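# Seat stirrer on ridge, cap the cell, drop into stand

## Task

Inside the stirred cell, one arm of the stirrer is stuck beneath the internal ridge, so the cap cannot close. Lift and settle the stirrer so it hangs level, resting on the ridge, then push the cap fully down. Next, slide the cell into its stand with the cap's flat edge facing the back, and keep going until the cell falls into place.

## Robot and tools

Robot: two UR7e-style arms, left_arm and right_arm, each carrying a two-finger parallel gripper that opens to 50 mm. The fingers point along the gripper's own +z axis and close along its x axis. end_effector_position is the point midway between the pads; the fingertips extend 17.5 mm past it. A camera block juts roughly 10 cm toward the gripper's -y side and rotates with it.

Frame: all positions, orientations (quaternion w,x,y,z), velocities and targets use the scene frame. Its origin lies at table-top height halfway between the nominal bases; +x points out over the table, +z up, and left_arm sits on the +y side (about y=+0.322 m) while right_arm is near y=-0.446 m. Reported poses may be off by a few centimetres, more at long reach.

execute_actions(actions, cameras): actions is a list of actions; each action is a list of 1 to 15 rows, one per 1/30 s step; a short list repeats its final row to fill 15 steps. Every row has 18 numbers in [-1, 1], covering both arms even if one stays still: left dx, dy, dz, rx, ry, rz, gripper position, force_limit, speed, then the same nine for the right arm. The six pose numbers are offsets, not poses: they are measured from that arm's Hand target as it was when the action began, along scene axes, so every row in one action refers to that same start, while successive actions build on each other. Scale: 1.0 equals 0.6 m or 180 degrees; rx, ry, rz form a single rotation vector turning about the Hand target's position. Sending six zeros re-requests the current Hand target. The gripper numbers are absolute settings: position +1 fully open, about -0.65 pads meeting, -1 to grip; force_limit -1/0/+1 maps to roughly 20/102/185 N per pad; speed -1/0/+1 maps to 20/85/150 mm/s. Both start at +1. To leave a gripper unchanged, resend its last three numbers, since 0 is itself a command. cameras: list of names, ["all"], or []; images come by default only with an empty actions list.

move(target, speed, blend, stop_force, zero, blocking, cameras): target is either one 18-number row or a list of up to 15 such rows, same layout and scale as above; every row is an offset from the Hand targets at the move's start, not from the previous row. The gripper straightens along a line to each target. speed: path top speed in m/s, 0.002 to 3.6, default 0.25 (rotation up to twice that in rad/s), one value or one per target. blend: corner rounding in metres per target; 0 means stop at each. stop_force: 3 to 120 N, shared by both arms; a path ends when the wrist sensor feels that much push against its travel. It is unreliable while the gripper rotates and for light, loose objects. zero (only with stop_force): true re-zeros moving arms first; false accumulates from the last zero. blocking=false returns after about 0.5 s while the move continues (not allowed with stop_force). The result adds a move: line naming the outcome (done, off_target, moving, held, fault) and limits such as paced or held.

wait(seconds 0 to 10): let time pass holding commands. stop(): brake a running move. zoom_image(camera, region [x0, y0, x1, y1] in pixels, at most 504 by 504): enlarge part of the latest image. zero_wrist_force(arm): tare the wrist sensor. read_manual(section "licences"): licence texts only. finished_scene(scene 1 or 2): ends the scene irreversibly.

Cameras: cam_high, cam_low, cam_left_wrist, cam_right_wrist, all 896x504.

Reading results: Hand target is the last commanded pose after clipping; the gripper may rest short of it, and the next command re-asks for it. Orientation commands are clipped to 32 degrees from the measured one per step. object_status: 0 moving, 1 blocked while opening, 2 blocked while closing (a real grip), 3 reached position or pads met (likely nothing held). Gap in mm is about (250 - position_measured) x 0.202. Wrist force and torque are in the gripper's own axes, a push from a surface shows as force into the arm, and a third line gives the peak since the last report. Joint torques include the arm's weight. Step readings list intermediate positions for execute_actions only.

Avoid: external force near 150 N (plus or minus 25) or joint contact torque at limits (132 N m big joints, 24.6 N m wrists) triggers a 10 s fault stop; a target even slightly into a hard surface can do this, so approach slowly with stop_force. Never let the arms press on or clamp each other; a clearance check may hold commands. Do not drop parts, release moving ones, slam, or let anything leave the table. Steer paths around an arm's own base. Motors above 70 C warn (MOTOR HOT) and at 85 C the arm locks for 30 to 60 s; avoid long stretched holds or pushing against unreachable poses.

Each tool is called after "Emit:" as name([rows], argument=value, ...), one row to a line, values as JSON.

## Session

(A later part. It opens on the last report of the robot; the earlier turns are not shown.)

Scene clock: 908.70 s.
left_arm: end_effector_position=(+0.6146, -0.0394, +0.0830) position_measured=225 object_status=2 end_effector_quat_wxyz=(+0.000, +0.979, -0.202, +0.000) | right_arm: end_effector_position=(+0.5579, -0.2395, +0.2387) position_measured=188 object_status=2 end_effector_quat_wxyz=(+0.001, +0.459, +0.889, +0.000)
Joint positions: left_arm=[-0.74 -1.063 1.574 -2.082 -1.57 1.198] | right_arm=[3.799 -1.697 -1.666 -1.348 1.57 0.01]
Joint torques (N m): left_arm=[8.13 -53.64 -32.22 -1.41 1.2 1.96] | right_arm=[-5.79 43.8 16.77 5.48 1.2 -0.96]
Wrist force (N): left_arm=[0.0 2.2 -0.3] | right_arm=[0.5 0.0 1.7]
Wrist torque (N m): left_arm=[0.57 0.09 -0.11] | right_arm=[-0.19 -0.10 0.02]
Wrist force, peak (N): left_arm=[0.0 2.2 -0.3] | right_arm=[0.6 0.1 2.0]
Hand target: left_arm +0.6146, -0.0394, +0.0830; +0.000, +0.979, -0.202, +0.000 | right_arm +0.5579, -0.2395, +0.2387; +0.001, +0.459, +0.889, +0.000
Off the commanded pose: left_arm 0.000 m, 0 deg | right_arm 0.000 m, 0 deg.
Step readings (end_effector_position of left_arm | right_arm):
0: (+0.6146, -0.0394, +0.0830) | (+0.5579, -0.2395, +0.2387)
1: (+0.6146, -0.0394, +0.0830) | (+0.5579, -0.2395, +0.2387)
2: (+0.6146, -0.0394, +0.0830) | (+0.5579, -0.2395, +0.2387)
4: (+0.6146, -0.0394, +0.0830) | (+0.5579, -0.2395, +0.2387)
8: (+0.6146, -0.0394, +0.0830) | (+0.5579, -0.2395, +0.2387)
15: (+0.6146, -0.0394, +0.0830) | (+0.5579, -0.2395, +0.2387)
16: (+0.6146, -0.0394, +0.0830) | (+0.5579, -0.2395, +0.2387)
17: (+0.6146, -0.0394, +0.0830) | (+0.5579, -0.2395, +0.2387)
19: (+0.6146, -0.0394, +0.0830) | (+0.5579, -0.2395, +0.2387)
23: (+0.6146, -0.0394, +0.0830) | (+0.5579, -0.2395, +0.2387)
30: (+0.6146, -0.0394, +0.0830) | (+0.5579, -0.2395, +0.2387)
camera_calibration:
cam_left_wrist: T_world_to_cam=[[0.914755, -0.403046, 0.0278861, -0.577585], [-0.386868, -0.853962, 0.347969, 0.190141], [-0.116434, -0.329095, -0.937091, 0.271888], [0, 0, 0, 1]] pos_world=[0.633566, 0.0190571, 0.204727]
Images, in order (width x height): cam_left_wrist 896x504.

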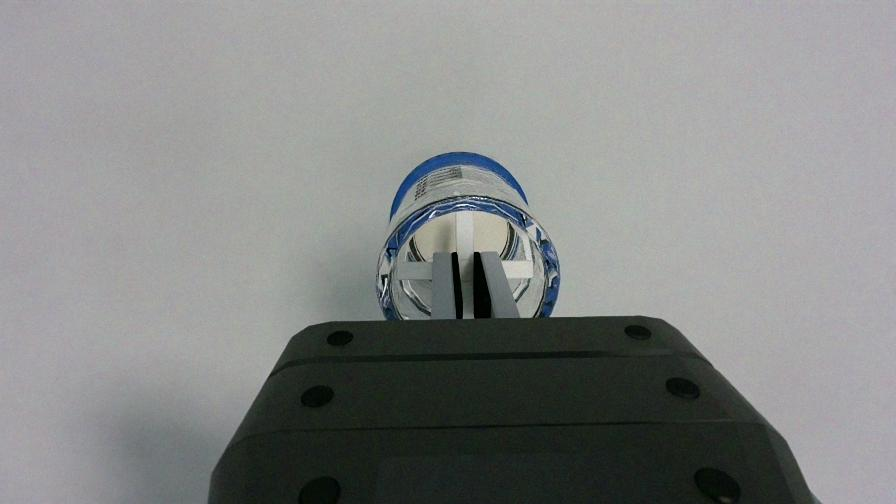

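Emit:
move([
  [0.0019,0.0043,0.0012,-0.0408,0.0177,0,-1,-1,-1, 0,0,0,0,0,0,-1,-0.6,-0.8],
], speed=0.04, cameras=["cam_left_wrist"])

Emit:
zoom_image(camera="cam_left_wrist", region=[360, 160, 560, 330])

Scene clock: 938.47 s.
left_arm: end_effector_position=(+0.6157, -0.0368, +0.0838) position_measured=225 object_status=2 end_effector_quat_wxyz=(+0.068, +0.977, -0.202, -0.014) | right_arm: end_effector_position=(+0.5579, -0.2395, +0.2387) position_measured=188 object_status=2 end_effector_quat_wxyz=(+0.001, +0.459, +0.889, +0.000)
Joint positions: left_arm=[-0.683 -1.067 1.598 -2.145 -1.703 1.252] | right_arm=[3.799 -1.697 -1.666 -1.348 1.57 0.01]
Joint torques (N m): left_arm=[9.73 -44.16 -17.67 -4.05 -1.87 2.05] | right_arm=[-7.01 43.76 16.27 5.57 1.14 -0.73]
Wrist force (N): left_arm=[-0.3 2.0 -0.1] | right_arm=[0.4 0.0 1.9]
Wrist torque (N m): left_arm=[0.58 0.15 -0.08] | right_arm=[-0.19 -0.09 0.02]
Wrist force, peak (N): left_arm=[-0.1 2.3 -0.4] | right_arm=[0.6 -0.1 2.0]
Hand target: left_arm +0.6157, -0.0368, +0.0837; +0.068, +0.977, -0.202, -0.014 | right_arm +0.5579, -0.2395, +0.2387; +0.001, +0.459, +0.889, +0.000
Off the commanded pose: left_arm 0.000 m, 0 deg | right_arm 0.000 m, 0 deg.
move: done
camera_calibration:
cam_left_wrist: T_world_to_cam=[[0.916303, -0.399468, 0.0285255, -0.578457], [-0.36407, -0.801195, 0.474909, 0.169801], [-0.166857, -0.445546, -0.879572, 0.295461], [0, 0, 0, 1]] pos_world=[0.641162, 0.03661, 0.19574]
Images, in order (width x height): cam_left_wrist 896x504.

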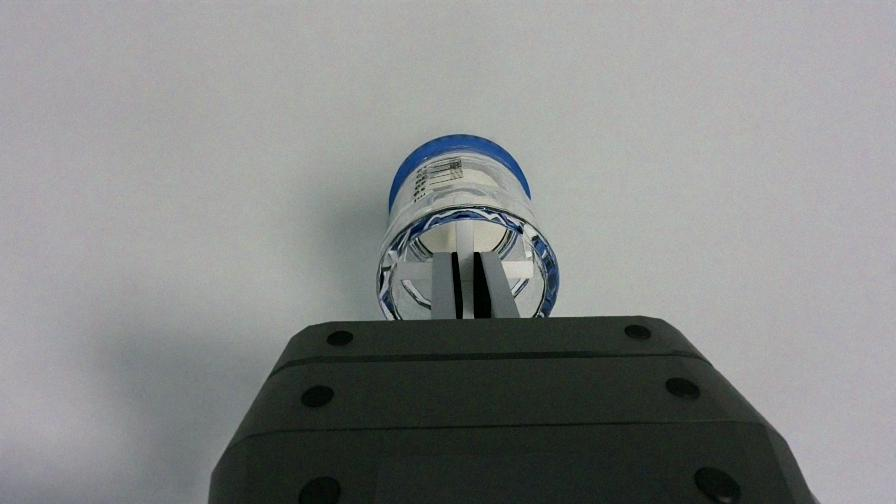

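Scaled by 2.520 from the camera's 896x504 image, which has a finer 1280x720 frame.

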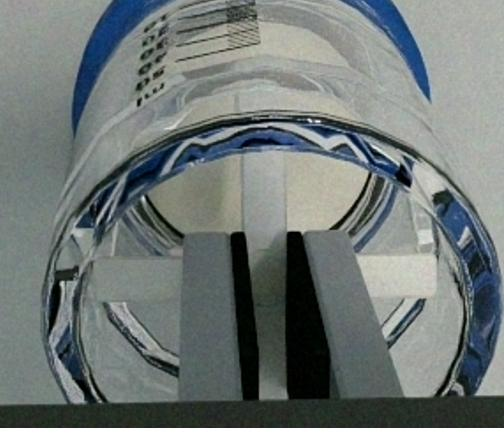

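Emit:
move([
  [-0.002,-0.0046,0,0,0,0,-1,-1,-1, 0,0,0,0,0,0,-1,-0.6,-0.8],
], speed=0.02)

Emit:
move([
  [0,0,0.015,0,0,0,-1,-1,-1, 0,0,0,0,0,0,-1,-0.6,-0.8],
], speed=0.015, stop_force=3, cameras=["cam_left_wrist"])

Emit:
zoom_image(camera="cam_left_wrist", region=[360, 120, 560, 330])

Scene clock: 943.17 s.
left_arm: end_effector_position=(+0.6145, -0.0395, +0.0837) position_measured=225 object_status=2 end_effector_quat_wxyz=(+0.068, +0.977, -0.202, -0.014) | right_arm: end_effector_position=(+0.5579, -0.2395, +0.2387) position_measured=188 object_status=2 end_effector_quat_wxyz=(+0.001, +0.459, +0.889, +0.000)
Joint positions: left_arm=[-0.687 -1.066 1.597 -2.146 -1.703 1.248] | right_arm=[3.799 -1.697 -1.666 -1.348 1.57 0.01]
Joint torques (N m): left_arm=[-7.83 -30.4 -32.64 -4.42 1.87 -1.72] | right_arm=[-6.97 43.84 16.51 5.28 1.18 -0.83]
Wrist force (N): left_arm=[-0.3 1.8 -0.2] | right_arm=[0.5 0.0 1.8]
Wrist torque (N m): left_arm=[0.61 0.15 0.13] | right_arm=[-0.19 -0.10 0.02]
Wrist force, peak (N): left_arm=[-0.2 2.3 -0.2] | right_arm=[0.5 0.2 2.1]
Hand target: left_arm +0.6145, -0.0396, +0.0837; +0.068, +0.977, -0.202, -0.014 | right_arm +0.5579, -0.2395, +0.2387; +0.001, +0.459, +0.889, +0.000
Off the commanded pose: left_arm 0.000 m, 0 deg | right_arm 0.000 m, 0 deg.
move: done

Scene clock: 944.67 s.
left_arm: end_effector_position=(+0.6145, -0.0396, +0.0927) position_measured=225 object_status=2 end_effector_quat_wxyz=(+0.068, +0.977, -0.202, -0.014) | right_arm: end_effector_position=(+0.5579, -0.2395, +0.2387) position_measured=188 object_status=2 end_effector_quat_wxyz=(+0.001, +0.459, +0.889, +0.000)
Joint positions: left_arm=[-0.687 -1.077 1.587 -2.126 -1.703 1.247] | right_arm=[3.799 -1.697 -1.666 -1.348 1.57 0.01]
Joint torques (N m): left_arm=[-7.58 -52.62 -32.41 -1.4 1.75 -1.66] | right_arm=[-5.93 43.9 16.51 5.34 1.03 -0.58]
Wrist force (N): left_arm=[0.0 1.6 0.2] | right_arm=[0.6 -0.1 1.9]
Wrist torque (N m): left_arm=[0.58 0.10 0.13] | right_arm=[-0.21 -0.11 0.02]
Wrist force, peak (N): left_arm=[-0.3 2.2 -0.3] | right_arm=[0.4 -0.1 2.0]
Hand target: left_arm +0.6145, -0.0396, +0.0927; +0.068, +0.977, -0.202, -0.014 | right_arm +0.5579, -0.2395, +0.2387; +0.001, +0.459, +0.889, +0.000
Off the commanded pose: left_arm 0.000 m, 0 deg | right_arm 0.000 m, 0 deg.
move: done
camera_calibration:
cam_left_wrist: T_world_to_cam=[[0.916323, -0.399426, 0.0284905, -0.5787], [-0.363977, -0.80111, 0.475125, 0.162821], [-0.166953, -0.445738, -0.879457, 0.302019], [0, 0, 0, 1]] pos_world=[0.639962, 0.0339108, 0.20474]
Images, in order (width x height): cam_left_wrist 896x504.

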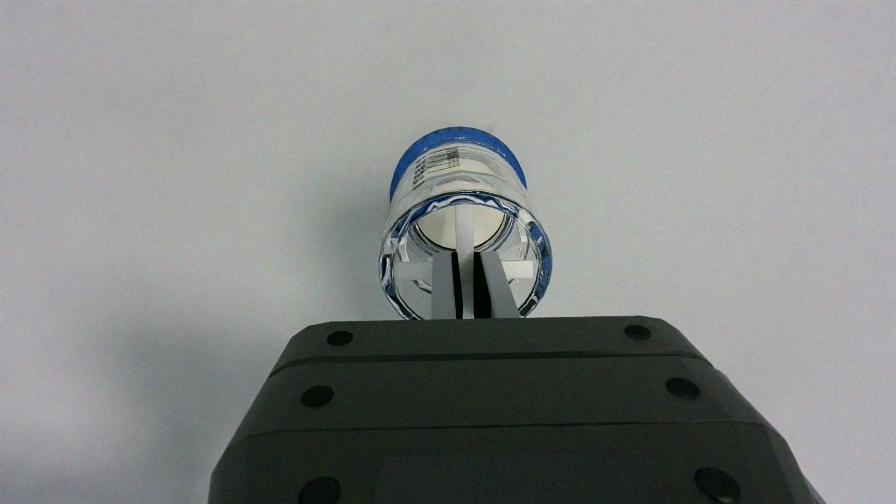

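Scaled by 2.400 from the camera's 896x504 image, which has a finer 1280x720 frame.

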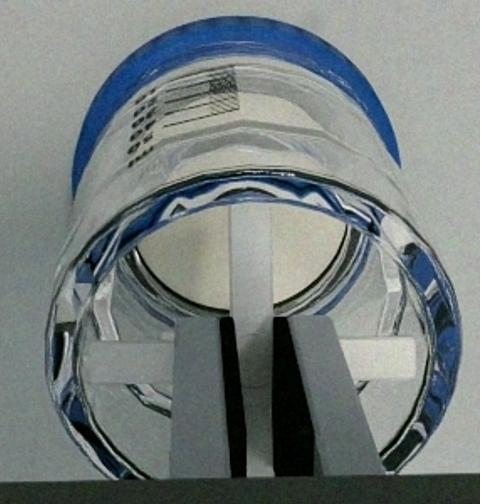

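Emit:
move([
  [0,0,0.0083,0,0,0,-1,-1,-1, 0,0,0,0,0,0,-1,-0.6,-0.8],
  [-0.0047,-0.0108,0.0043,0.1050,-0.0456,0,-1,-1,-1, 0,0,0,0,0,0,-1,-0.6,-0.8],
], speed=[0.02,0.06], cameras=["cam_left_wrist"])

Emit:
zoom_image(camera="cam_left_wrist", region=[360, 120, 560, 330])

Scene clock: 966.17 s.
left_arm: end_effector_position=(+0.6117, -0.0460, +0.0953) position_measured=225 object_status=2 end_effector_quat_wxyz=(-0.108, +0.973, -0.201, +0.023) | right_arm: end_effector_position=(+0.5579, -0.2395, +0.2387) position_measured=188 object_status=2 end_effector_quat_wxyz=(+0.001, +0.459, +0.889, +0.000)
Joint positions: left_arm=[-0.829 -1.05 1.508 -1.93 -1.373 1.099] | right_arm=[3.799 -1.697 -1.666 -1.348 1.57 0.01]
Joint torques (N m): left_arm=[-7.64 -29.86 -32.2 -0.79 2.71 -1.62] | right_arm=[-6.3 44.69 17.31 5.39 1.11 -0.53]
Wrist force (N): left_arm=[-0.2 1.9 -2.0] | right_arm=[0.3 -0.1 1.8]
Wrist torque (N m): left_arm=[0.48 0.05 0.16] | right_arm=[-0.19 -0.08 0.02]
Wrist force, peak (N): left_arm=[-0.2 1.9 -2.0] | right_arm=[0.4 0.1 2.1]
Hand target: left_arm +0.6117, -0.0460, +0.0953; -0.108, +0.973, -0.201, +0.023 | right_arm +0.5579, -0.2395, +0.2387; +0.001, +0.459, +0.889, +0.000
Off the commanded pose: left_arm 0.000 m, 0 deg | right_arm 0.000 m, 0 deg.
move: done
camera_calibration:
cam_left_wrist: T_world_to_cam=[[0.912374, -0.408523, 0.0261172, -0.576529], [-0.408126, -0.902836, 0.135352, 0.21009], [-0.0317149, -0.134151, -0.990453, 0.243069], [0, 0, 0, 1]] pos_world=[0.619462, -0.0132405, 0.22737]
Images, in order (width x height): cam_left_wrist 896x504.

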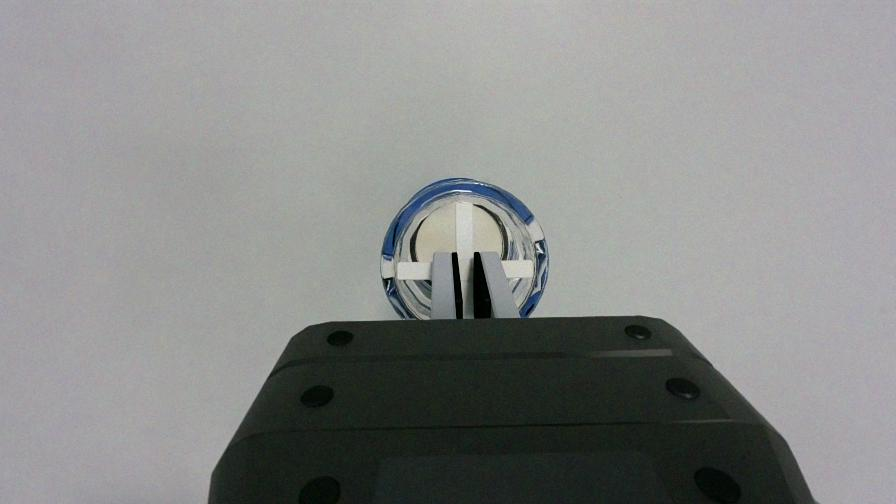

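Scaled by 2.400 from the camera's 896x504 image, which has a finer 1280x720 frame.

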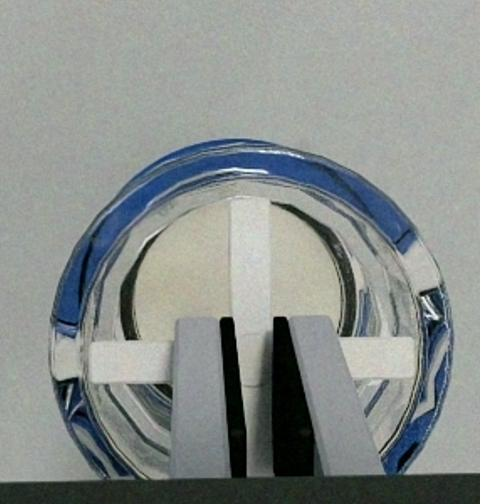

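Emit:
move([
  [0.001,0.0024,0,0,0,0,-1,-1,-1, 0,0,0,0,0,0,-1,-0.6,-0.8],
], speed=0.02, cameras=["cam_left_wrist"])

Emit:
zoom_image(camera="cam_left_wrist", region=[360, 160, 560, 330])

Scene clock: 978.07 s.
left_arm: end_effector_position=(+0.6123, -0.0446, +0.0953) position_measured=225 object_status=2 end_effector_quat_wxyz=(-0.108, +0.973, -0.201, +0.023) | right_arm: end_effector_position=(+0.5579, -0.2395, +0.2387) position_measured=188 object_status=2 end_effector_quat_wxyz=(+0.001, +0.459, +0.889, +0.000)
Joint positions: left_arm=[-0.827 -1.051 1.509 -1.931 -1.373 1.101] | right_arm=[3.799 -1.697 -1.666 -1.348 1.57 0.01]
Joint torques (N m): left_arm=[9.32 -53.85 -17.79 -4.06 2.59 1.94] | right_arm=[-4.96 43.88 15.85 5.37 1.06 -0.29]
Motor temperatures (°C): left_arm=[38 29 32 39 41 42] | right_arm=[30 36 36 46 49 42]
Wrist force (N): left_arm=[0.2 2.0 -0.2] | right_arm=[0.5 -0.1 1.8]
Wrist torque (N m): left_arm=[0.45 0.03 -0.05] | right_arm=[-0.20 -0.10 0.02]
Wrist force, peak (N): left_arm=[-0.2 1.9 -2.5] | right_arm=[0.4 0.1 2.1]
Hand target: left_arm +0.6123, -0.0446, +0.0953; -0.108, +0.973, -0.201, +0.023 | right_arm +0.5579, -0.2395, +0.2387; +0.001, +0.459, +0.889, +0.000
Off the commanded pose: left_arm 0.000 m, 0 deg | right_arm 0.000 m, 0 deg.
move: done
camera_calibration:
cam_left_wrist: T_world_to_cam=[[0.912372, -0.408528, 0.0261258, -0.576546], [-0.40814, -0.902864, 0.135119, 0.211569], [-0.0316121, -0.133942, -0.990485, 0.243208], [0, 0, 0, 1]] pos_world=[0.620062, -0.0119412, 0.22737]
Images, in order (width x height): cam_left_wrist 896x504.

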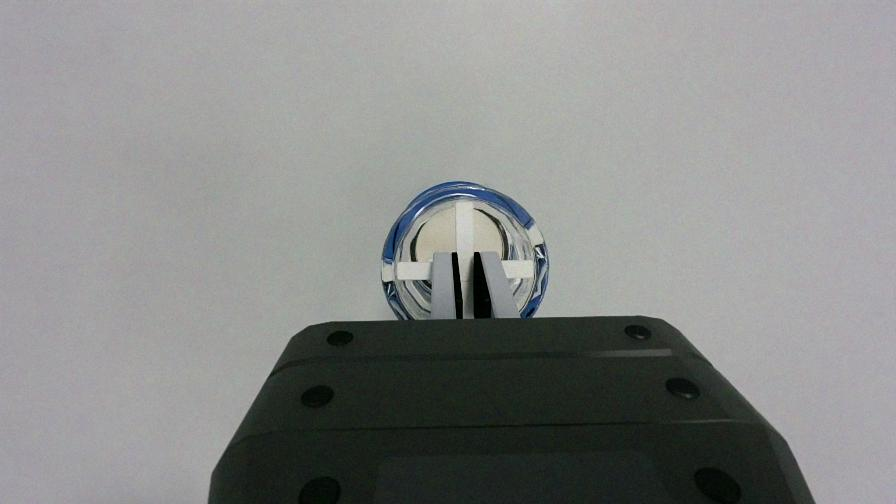

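Scaled by 2.520 from the camera's 896x504 image, which has a finer 1280x720 frame.

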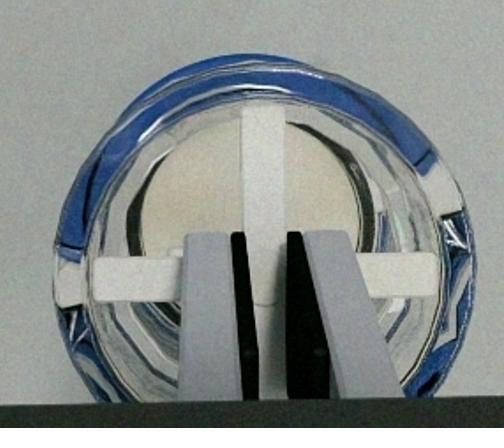

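Emit:
move([
  [0,0,-0.03,0,0,0,-1,-1,-1, 0,0,0,0,0,0,-1,-0.6,-0.8],
], speed=0.012, stop_force=3, cameras=["cam_left_wrist"])

Emit:
zoom_image(camera="cam_left_wrist", region=[360, 160, 560, 330])

Scene clock: 983.00 s.
left_arm: end_effector_position=(+0.6123, -0.0446, +0.0799) position_measured=225 object_status=2 end_effector_quat_wxyz=(-0.108, +0.973, -0.201, +0.023) | right_arm: end_effector_position=(+0.5579, -0.2395, +0.2387) position_measured=188 object_status=2 end_effector_quat_wxyz=(+0.001, +0.459, +0.889, +0.000)
Joint positions: left_arm=[-0.827 -1.035 1.527 -1.965 -1.373 1.101] | right_arm=[3.799 -1.697 -1.666 -1.348 1.57 0.01]
Joint torques (N m): left_arm=[8.46 -52.52 -31.13 -1.36 2.23 1.34] | right_arm=[-5.48 43.8 16.8 5.39 1.1 -0.22]
Wrist force (N): left_arm=[0.1 1.5 -3.5] | right_arm=[0.4 -0.1 1.9]
Wrist torque (N m): left_arm=[0.57 0.07 -0.03] | right_arm=[-0.20 -0.08 0.02]
Wrist force, peak (N): left_arm=[-1.4 1.7 -18.0] | right_arm=[0.5 -0.1 2.1]
Hand target: left_arm +0.6123, -0.0446, +0.0800; -0.108, +0.973, -0.201, +0.023 (not the last commanded pose) | right_arm +0.5579, -0.2395, +0.2387; +0.001, +0.459, +0.889, +0.000
Off the commanded pose: left_arm 0.003 m, 0 deg | right_arm 0.000 m, 0 deg.
move: contact (left_arm)
camera_calibration:
cam_left_wrist: T_world_to_cam=[[0.912372, -0.408528, 0.0261258, -0.576105], [-0.40814, -0.902864, 0.135119, 0.213726], [-0.0316121, -0.133942, -0.990485, 0.228067], [0, 0, 0, 1]] pos_world=[0.620062, -0.0118412, 0.21207]
Images, in order (width x height): cam_left_wrist 896x504.

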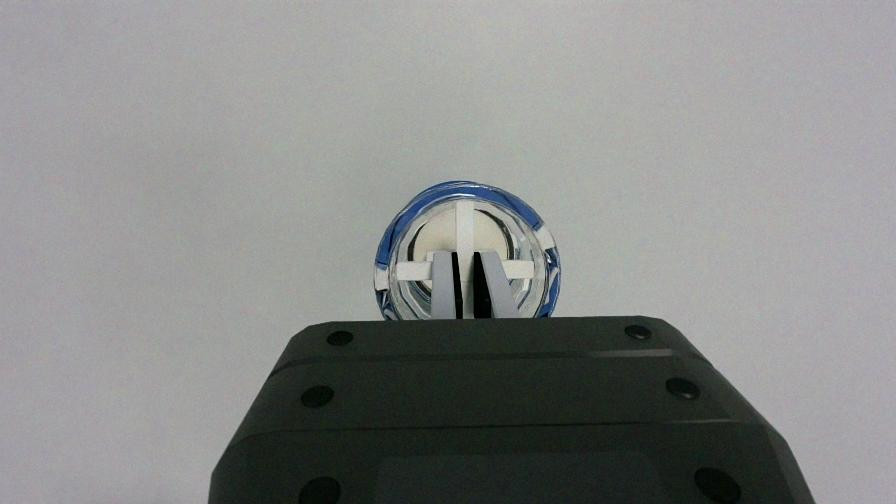

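Scaled by 2.520 from the camera's 896x504 image, which has a finer 1280x720 frame.

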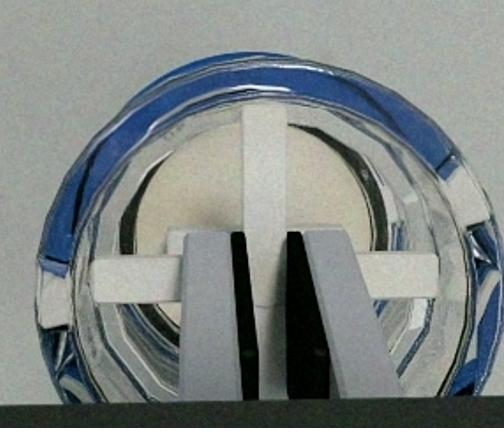

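Emit:
execute_actions([
  [[0,0,0.0006,0,0,0,-0.386,-0.8,-0.9, 0,0,0,0,0,0,-1,-0.6,-0.8]],
])

Emit:
move([
  [0.0029,0.0067,0.0325,0,0,0,-0.386,-0.8,-0.9, 0,0,0,0,0,0,-1,-0.6,-0.8],
  [0.0029,0.0067,0.09,-0.07,0.0304,0,-0.386,-0.8,-0.9, 0,0,0,0,0,0,-1,-0.6,-0.8],
], speed=[0.03,0.1], cameras=["cam_left_wrist"])

Emit:
zoom_image(camera="cam_left_wrist", region=[360, 100, 560, 300])

Scene clock: 989.40 s.
left_arm: end_effector_position=(+0.6123, -0.0446, +0.0803) position_measured=210 object_status=3 end_effector_quat_wxyz=(-0.108, +0.973, -0.201, +0.023) | right_arm: end_effector_position=(+0.5579, -0.2395, +0.2387) position_measured=188 object_status=2 end_effector_quat_wxyz=(+0.001, +0.459, +0.889, +0.000)
Joint positions: left_arm=[-0.827 -1.035 1.526 -1.964 -1.373 1.101] | right_arm=[3.799 -1.697 -1.666 -1.348 1.57 0.01]
Joint torques (N m): left_arm=[9.44 -54.53 -32.45 -1 1.92 1.16] | right_arm=[-6.8 43.86 16.61 5.32 1.04 -0.32]
Wrist force (N): left_arm=[-0.1 2.0 -0.3] | right_arm=[0.4 0.0 1.9]
Wrist torque (N m): left_arm=[0.46 0.08 -0.03] | right_arm=[-0.18 -0.09 0.02]
Wrist force, peak (N): left_arm=[-0.2 1.3 -4.3] | right_arm=[0.5 0.0 2.1]
Hand target: left_arm +0.6123, -0.0446, +0.0803; -0.108, +0.973, -0.201, +0.023 | right_arm +0.5579, -0.2395, +0.2387; +0.001, +0.459, +0.889, +0.000
Off the commanded pose: left_arm 0.000 m, 0 deg | right_arm 0.000 m, 0 deg.
Step readings (end_effector_position of left_arm | right_arm):
0: (+0.6123, -0.0446, +0.0800) | (+0.5579, -0.2395, +0.2387)
1: (+0.6123, -0.0446, +0.0800) | (+0.5579, -0.2395, +0.2387)
2: (+0.6123, -0.0446, +0.0800) | (+0.5579, -0.2395, +0.2387)
4: (+0.6123, -0.0446, +0.0801) | (+0.5579, -0.2395, +0.2387)
8: (+0.6123, -0.0446, +0.0803) | (+0.5579, -0.2395, +0.2387)
15: (+0.6123, -0.0446, +0.0803) | (+0.5579, -0.2395, +0.2387)

Scene clock: 992.03 s.
left_arm: end_effector_position=(+0.6140, -0.0406, +0.1343) position_measured=210 object_status=3 end_effector_quat_wxyz=(+0.009, +0.979, -0.202, -0.002) | right_arm: end_effector_position=(+0.5579, -0.2395, +0.2387) position_measured=188 object_status=2 end_effector_quat_wxyz=(+0.001, +0.459, +0.889, +0.000)
Joint positions: left_arm=[-0.734 -1.116 1.514 -1.975 -1.588 1.203] | right_arm=[3.799 -1.697 -1.666 -1.348 1.57 0.01]
Joint torques (N m): left_arm=[9.84 -51.6 -18.11 -4.19 -1.83 1.82] | right_arm=[-6.33 43.06 16.9 5.36 1.17 -0.1]
Wrist force (N): left_arm=[-0.4 2.2 -0.2] | right_arm=[0.4 -0.1 1.8]
Wrist torque (N m): left_arm=[0.58 0.13 -0.08] | right_arm=[-0.20 -0.09 0.02]
Wrist force, peak (N): left_arm=[0.1 2.5 -0.3] | right_arm=[0.5 0.0 2.1]
Hand target: left_arm +0.6140, -0.0406, +0.1343; +0.009, +0.979, -0.202, -0.002 | right_arm +0.5579, -0.2395, +0.2387; +0.001, +0.459, +0.889, +0.000
Off the commanded pose: left_arm 0.000 m, 0 deg | right_arm 0.000 m, 0 deg.
move: done
camera_calibration:
cam_left_wrist: T_world_to_cam=[[0.914975, -0.402532, 0.0280737, -0.579089], [-0.384103, -0.847542, 0.366249, 0.167152], [-0.123633, -0.345892, -0.930093, 0.322221], [0, 0, 0, 1]] pos_world=[0.633893, 0.0200206, 0.254733]
Images, in order (width x height): cam_left_wrist 896x504.

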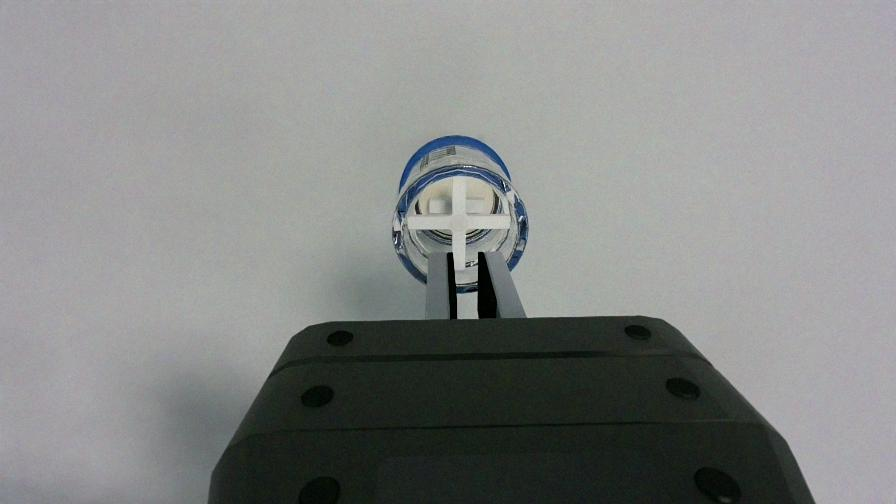

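Scaled by 2.520 from the camera's 896x504 image, which has a finer 1280x720 frame.

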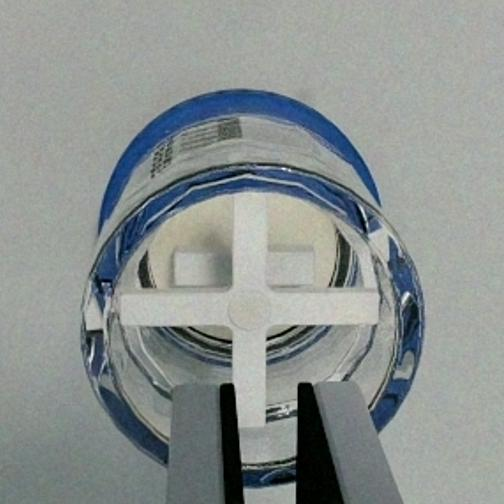

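Emit:
move([
  [-0.0085,-0.0197,-0.0155,0.1075,-0.0467,0,-0.386,-0.8,-0.9, 0,0,0,0,0,0,-1,-0.6,-0.8],
], speed=0.2, cameras=["cam_left_wrist"])

Emit:
zoom_image(camera="cam_left_wrist", region=[370, 170, 530, 330])

Scene clock: 1016.03 s.
left_arm: end_effector_position=(+0.6089, -0.0524, +0.1250) position_measured=210 object_status=3 end_effector_quat_wxyz=(-0.170, +0.964, -0.199, +0.036) | right_arm: end_effector_position=(+0.5579, -0.2395, +0.2387) position_measured=188 object_status=2 end_effector_quat_wxyz=(+0.001, +0.459, +0.889, +0.000)
Joint positions: left_arm=[-0.88 -1.051 1.43 -1.775 -1.268 1.031] | right_arm=[3.799 -1.697 -1.666 -1.348 1.57 0.01]
Joint torques (N m): left_arm=[-7.61 -32.03 -33.62 -0.84 2.92 -1.84] | right_arm=[-5.73 43.19 17.31 5.43 1.01 -0.09]
Wrist force (N): left_arm=[0.0 1.8 0.3] | right_arm=[0.4 0.0 1.8]
Wrist torque (N m): left_arm=[0.36 0.10 0.13] | right_arm=[-0.18 -0.08 0.02]
Wrist force, peak (N): left_arm=[0.0 2.6 -0.3] | right_arm=[0.5 -0.1 2.1]
Hand target: left_arm +0.6089, -0.0524, +0.1250; -0.170, +0.964, -0.199, +0.036 | right_arm +0.5579, -0.2395, +0.2387; +0.001, +0.459, +0.889, +0.000
Off the commanded pose: left_arm 0.000 m, 0 deg | right_arm 0.000 m, 0 deg.
move: done
camera_calibration:
cam_left_wrist: T_world_to_cam=[[0.911052, -0.411557, 0.0246032, -0.576629], [-0.411836, -0.911228, 0.00738027, 0.216972], [0.0193817, -0.0168563, -0.99967, 0.247799], [0, 0, 0, 1]] pos_world=[0.609893, -0.035428, 0.260303]
Images, in order (width x height): cam_left_wrist 896x504.

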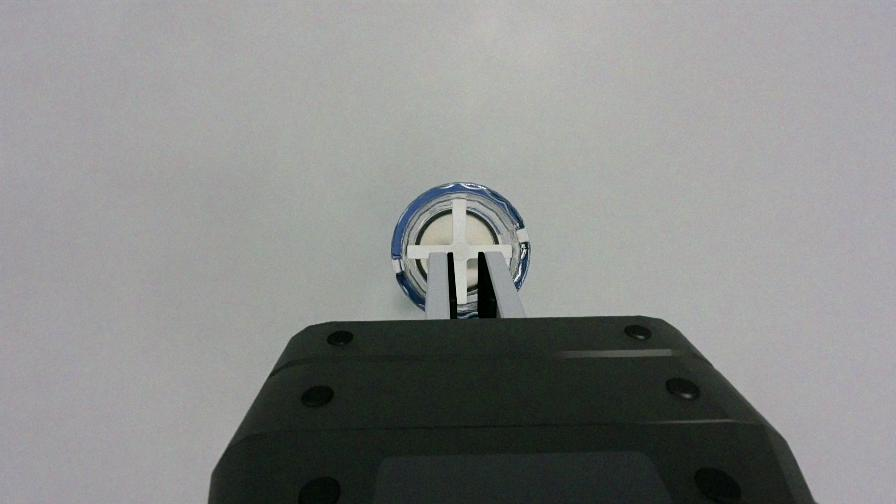

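Scaled by 3.150 from the camera's 896x504 image, which has a finer 1280x720 frame.

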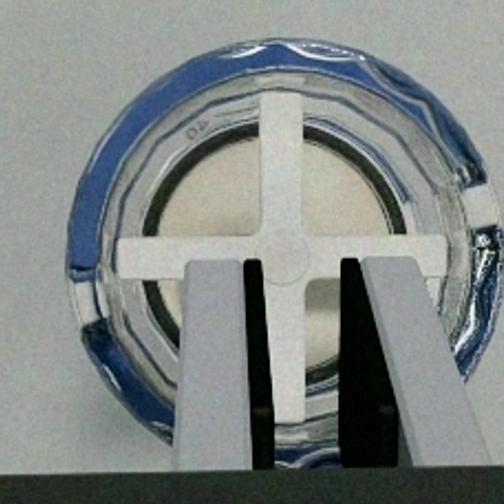

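Emit:
move([
  [0,0,0.08,0,0,0,1,-0.8,0, 0,0,0,0,0,0,-1,-0.6,-0.8],
  [-0.1233,0.1162,0.0533,0.0808,-0.2712,-0.5226,1,-0.8,0, 0,0,0,0,0,0,-1,-0.6,-0.8],
  [-0.1233,0.1162,0.0533,0.0808,-0.2712,-0.5226,1,-0.8,0, 0.1648,0.3873,-0.0645,0,0,0,-1,-0.6,-0.8],
], speed=[0.2,0.5,0.25], blend=[0.02,0,0], cameras=["cam_left_wrist","cam_right_wrist"])

Scene clock: 1058.23 s.
left_arm: end_effector_position=(+0.6090, -0.0525, +0.1369) position_measured=3 object_status=3 end_effector_quat_wxyz=(-0.170, +0.964, -0.199, +0.036) | right_arm: end_effector_position=(+0.5579, -0.2395, +0.2387) position_measured=188 object_status=2 end_effector_quat_wxyz=(+0.001, +0.459, +0.889, +0.000)
Joint positions: left_arm=[-0.88 -1.061 1.414 -1.749 -1.268 1.031] | right_arm=[3.799 -1.697 -1.666 -1.348 1.57 0.01]
Joint torques (N m): left_arm=[-4.26 -31.49 -18.18 -3.67 -0.77 1.57] | right_arm=[-5.35 42.91 16.74 5.32 1.13 0.06]
Wrist force (N): left_arm=[0.1 1.8 0.1] | right_arm=[0.6 -0.2 1.8]
Wrist torque (N m): left_arm=[0.37 0.08 0.11] | right_arm=[-0.21 -0.12 0.02]
Wrist force, peak (N): left_arm=[0.6 -1.0 -7.7] | right_arm=[0.5 -0.2 2.1]
Hand target: left_arm +0.6090, -0.0525, +0.1368; -0.170, +0.964, -0.199, +0.036 (not the last commanded pose) | right_arm +0.5579, -0.2395, +0.2387; +0.001, +0.459, +0.889, +0.000 (not the last commanded pose)
Off the commanded pose: left_arm 0.104 m, 107 deg | right_arm 0.255 m, 0 deg.
move: held (left_arm; a check stopped the path), off_target (right_arm); path passed 0 of 3 targets; limits=held
pose unreachable (left arm): on one or more control steps of this call, first in action 0 (counted from 0), this arm could not follow its commanded pose, so it was not sent that pose on those steps. It may still have moved: this result reports where it is.
cause: moving toward the commanded pose would bring a part of the arm too close to another arm (a part of this arm just beyond joint 3 (elbow) and a part of the right arm just beyond its joint 3 (elbow), at the place that arm is still heading or pushing toward).
camera_calibration:
cam_left_wrist: T_world_to_cam=[[0.911039, -0.411545, 0.0252746, -0.577092], [-0.411835, -0.911228, 0.00740745, 0.216877], [0.0199825, -0.0171575, -0.999653, 0.259214], [0, 0, 0, 1]] pos_world=[0.609892, -0.035427, 0.272104]
cam_right_wrist: T_world_to_cam=[[-0.58769, 0.809078, 0.00370025, 0.530639], [0.756116, 0.547581, 0.358391, -0.360941], [0.28794, 0.213421, -0.933564, 0.240516], [0, 0, 0, 1]] pos_world=[0.51551, -0.283015, 0.351932]
Images, in order (width x height): cam_left_wrist 896x504, cam_right_wrist 896x504.

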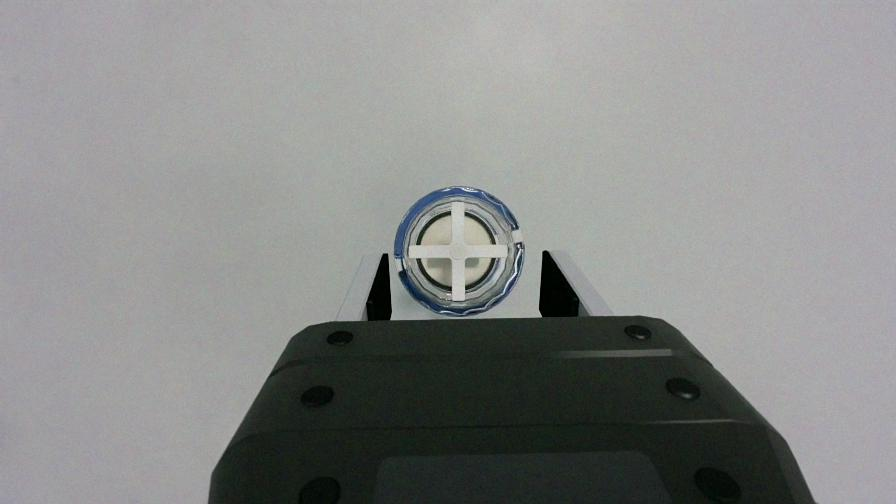

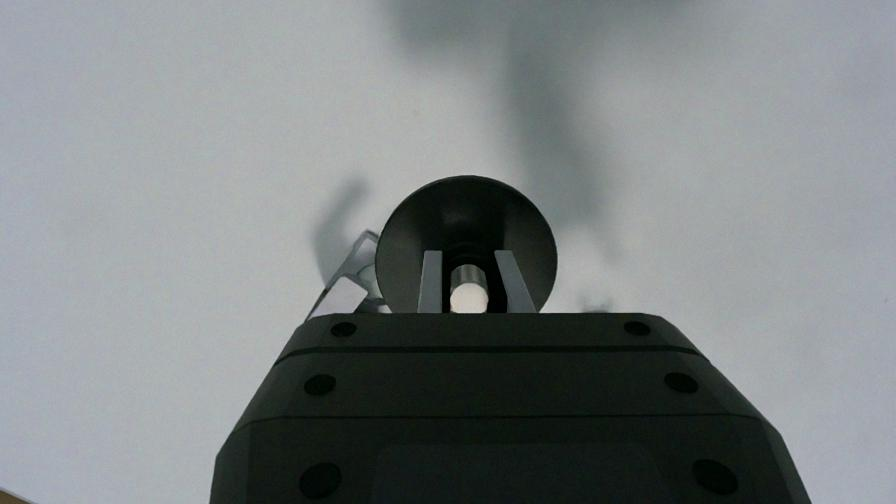

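Emit:
move([
  [-0.1233,0.1162,0.035,0.0808,-0.2712,-0.5226,1,-0.8,0, 0,0,0,0,0,0,-1,-0.6,-0.8],
], speed=0.4, cameras=["cam_left_wrist"])

Scene clock: 1067.90 s.
left_arm: end_effector_position=(+0.5350, +0.0172, +0.1578) position_measured=3 object_status=3 end_effector_quat_wxyz=(+0.254, -0.401, +0.742, -0.473) | right_arm: end_effector_position=(+0.5579, -0.2395, +0.2387) position_measured=188 object_status=2 end_effector_quat_wxyz=(+0.001, +0.459, +0.889, +0.000)
Joint positions: left_arm=[-0.937 -1.194 2.506 -3.986 -1.215 2.964] | right_arm=[3.799 -1.697 -1.666 -1.348 1.57 0.01]
Joint torques (N m): left_arm=[9.07 -12.75 -8 -4.67 -1.29 1.99] | right_arm=[-5.17 43.04 17 5.47 1.08 0.2]
Wrist force (N): left_arm=[0.1 0.6 0.3] | right_arm=[0.4 0.1 2.0]
Wrist torque (N m): left_arm=[0.09 0.06 0.05] | right_arm=[-0.18 -0.09 0.02]
Wrist force, peak (N): left_arm=[0.4 2.3 0.8] | right_arm=[0.6 -0.2 2.1]
Hand target: left_arm +0.5350, +0.0172, +0.1578; +0.254, -0.401, +0.742, -0.473 | right_arm +0.5579, -0.2395, +0.2387; +0.001, +0.459, +0.889, +0.000
Off the commanded pose: left_arm 0.000 m, 0 deg | right_arm 0.000 m, 0 deg.
move: done
camera_calibration:
cam_left_wrist: T_world_to_cam=[[-0.572127, -0.820127, 0.00790901, 0.321794], [-0.587484, 0.403066, -0.701712, 0.432987], [0.572305, -0.406115, -0.712416, -0.0512242], [0, 0, 0, 1]] pos_world=[0.467796, 0.0685867, 0.264794]
Images, in order (width x height): cam_left_wrist 896x504.

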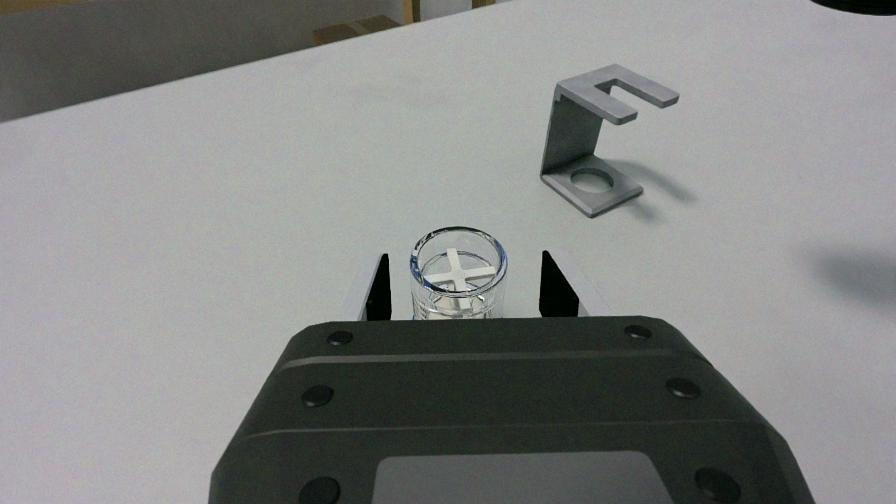

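Emit:
move([
  [0,0,0,0,0,0,1,-0.8,0, 0.1648,0.3873,-0.0645,0,0,0,-1,-0.6,-0.8],
], speed=0.2, cameras=["cam_left_wrist","cam_right_wrist"])

Emit:
zoom_image(camera="cam_right_wrist", region=[370, 50, 530, 200])

Scene clock: 1073.97 s.
left_arm: end_effector_position=(+0.5350, +0.0172, +0.1578) position_measured=3 object_status=3 end_effector_quat_wxyz=(+0.254, -0.401, +0.742, -0.473) | right_arm: end_effector_position=(+0.6568, -0.0071, +0.2000) position_measured=188 object_status=2 end_effector_quat_wxyz=(+0.001, +0.459, +0.889, +0.000)
Joint positions: left_arm=[-0.937 -1.194 2.506 -3.986 -1.215 2.964] | right_arm=[3.973 -2.203 -1.057 -1.452 1.57 0.184]
Joint torques (N m): left_arm=[9.49 -12.4 -16.92 -4.77 -1.4 1.97] | right_arm=[9.8 43.78 41.75 1.1 1.44 1.69]
Wrist force (N): left_arm=[0.0 0.7 0.2] | right_arm=[0.6 0.2 2.0]
Wrist torque (N m): left_arm=[0.12 0.08 0.05] | right_arm=[-0.15 -0.10 -0.08]
Wrist force, peak (N): left_arm=[0.0 0.8 0.7] | right_arm=[1.5 1.3 2.3]
Hand target: left_arm +0.5350, +0.0172, +0.1578; +0.254, -0.401, +0.742, -0.473 | right_arm +0.6568, -0.0071, +0.2000; +0.001, +0.459, +0.889, +0.000
Off the commanded pose: left_arm 0.000 m, 0 deg | right_arm 0.000 m, 0 deg.
move: done
camera_calibration:
cam_left_wrist: T_world_to_cam=[[-0.572257, -0.820037, 0.00786965, 0.321917], [-0.587341, 0.403137, -0.701791, 0.432994], [0.572322, -0.406227, -0.712339, -0.051302], [0, 0, 0, 1]] pos_world=[0.467896, 0.0685873, 0.264794]
cam_right_wrist: T_world_to_cam=[[-0.587628, 0.809123, 0.00372838, 0.400911], [0.756164, 0.547515, 0.358391, -0.549087], [0.287941, 0.21342, -0.933564, 0.126332], [0, 0, 0, 1]] pos_world=[0.61441, -0.0507152, 0.313232]
Images, in order (width x height): cam_left_wrist 896x504, cam_right_wrist 896x504.

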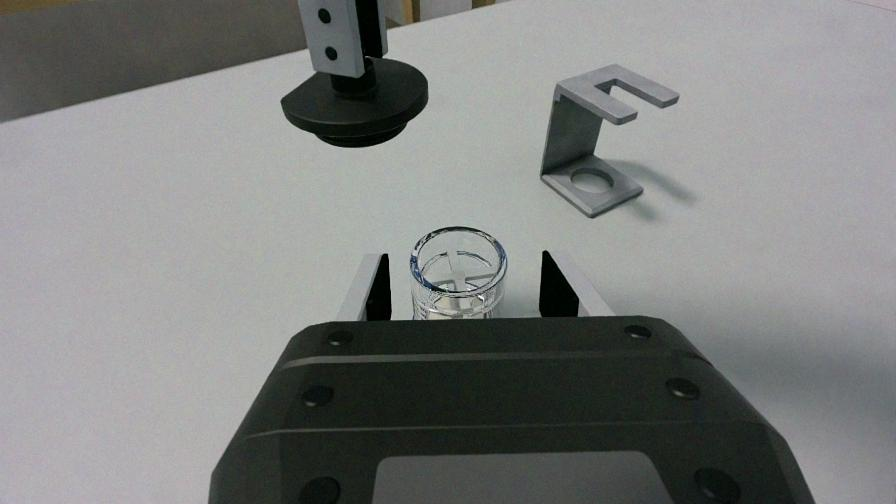

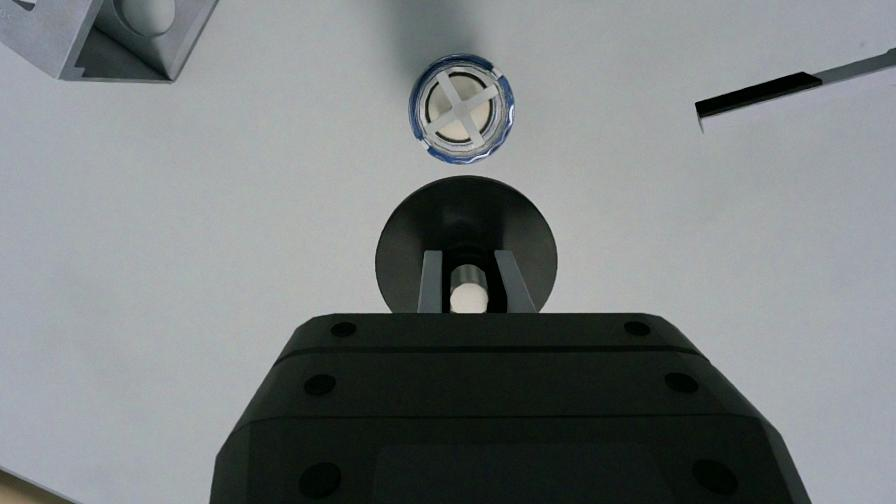

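Scaled by 3.150 from the camera's 896x504 image, which has a finer 1280x720 frame.

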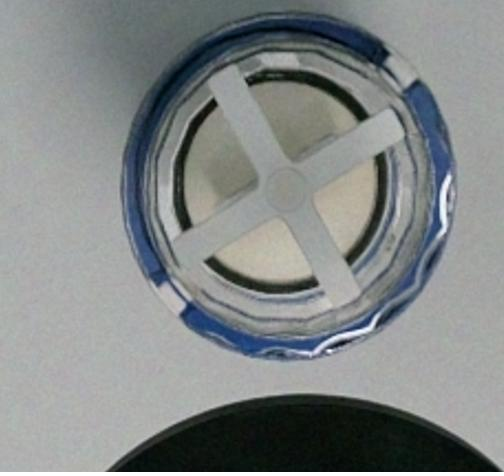

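Emit:
move([
  [0,0,0,0,0,0,1,-0.8,0, -0.0717,-0.0475,0,0,0,0,-1,-0.6,-0.8],
  [0,0,0,0,0,0,1,-0.8,0, -0.0717,-0.0475,-0.0833,0,0,0,-1,-0.6,-0.8],
], speed=[0.15,0.08], blend=[0.01,0], cameras=["cam_left_wrist","cam_right_wrist"])

Emit:
zoom_image(camera="cam_left_wrist", region=[380, 150, 540, 325])

Emit:
zoom_image(camera="cam_right_wrist", region=[370, 120, 570, 320])

Scene clock: 1120.80 s.
left_arm: end_effector_position=(+0.5350, +0.0172, +0.1578) position_measured=3 object_status=3 end_effector_quat_wxyz=(+0.254, -0.401, +0.742, -0.473) | right_arm: end_effector_position=(+0.6138, -0.0356, +0.1501) position_measured=188 object_status=2 end_effector_quat_wxyz=(+0.001, +0.459, +0.889, +0.000)
Joint positions: left_arm=[-0.937 -1.194 2.506 -3.986 -1.215 2.964] | right_arm=[3.989 -2.101 -1.352 -1.259 1.57 0.2]
Joint torques (N m): left_arm=[8.11 -12.04 -16.79 -4.7 -1.34 1.76] | right_arm=[9.62 39.25 15.98 6.05 -1.19 1.71]
Wrist force (N): left_arm=[0.0 0.8 0.4] | right_arm=[0.5 0.1 2.0]
Wrist torque (N m): left_arm=[0.14 0.08 0.05] | right_arm=[-0.17 -0.09 -0.07]
Wrist force, peak (N): left_arm=[-0.2 0.7 0.6] | right_arm=[0.3 0.2 2.9]
Hand target: left_arm +0.5350, +0.0172, +0.1578; +0.254, -0.401, +0.742, -0.473 | right_arm +0.6138, -0.0356, +0.1500; +0.001, +0.459, +0.889, +0.000
Off the commanded pose: left_arm 0.000 m, 0 deg | right_arm 0.000 m, 0 deg.
move: done
camera_calibration:
cam_left_wrist: T_world_to_cam=[[-0.572257, -0.820037, 0.00786965, 0.321917], [-0.587341, 0.403137, -0.701791, 0.432994], [0.572322, -0.406227, -0.712339, -0.051302], [0, 0, 0, 1]] pos_world=[0.467896, 0.0685873, 0.264794]
cam_right_wrist: T_world_to_cam=[[-0.58769, 0.809078, 0.00370025, 0.398929], [0.756116, 0.547581, 0.358391, -0.483052], [0.28794, 0.213421, -0.933564, 0.0982113], [0, 0, 0, 1]] pos_world=[0.57141, -0.0792151, 0.263332]
Images, in order (width x height): cam_left_wrist 896x504, cam_right_wrist 896x504.

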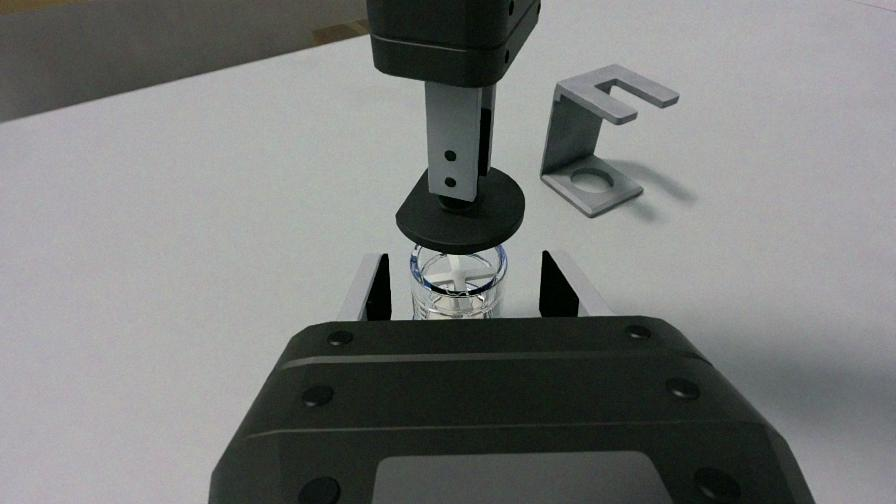

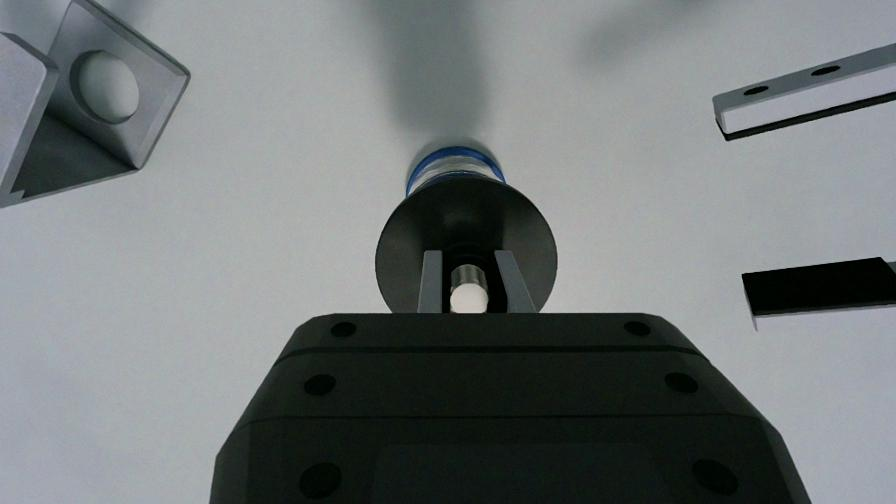

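Scaled by 2.880 from the camera's 896x504 image, which has a finer 1280x720 frame.

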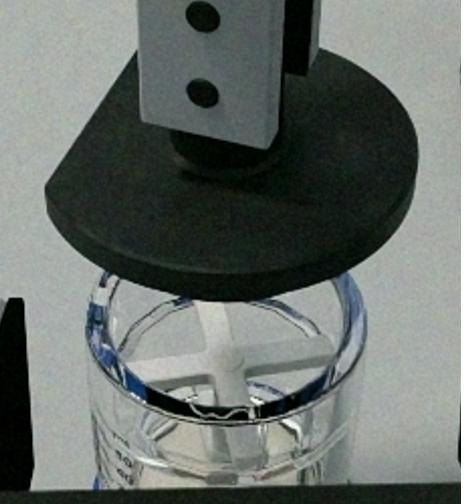

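Scaled by 2.520 from the camera's 896x504 image, which has a finer 1280x720 frame.

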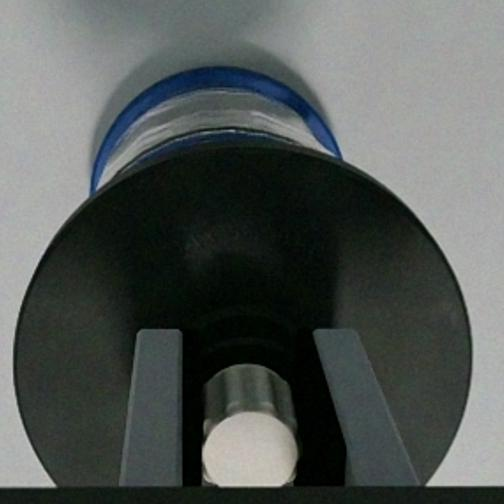

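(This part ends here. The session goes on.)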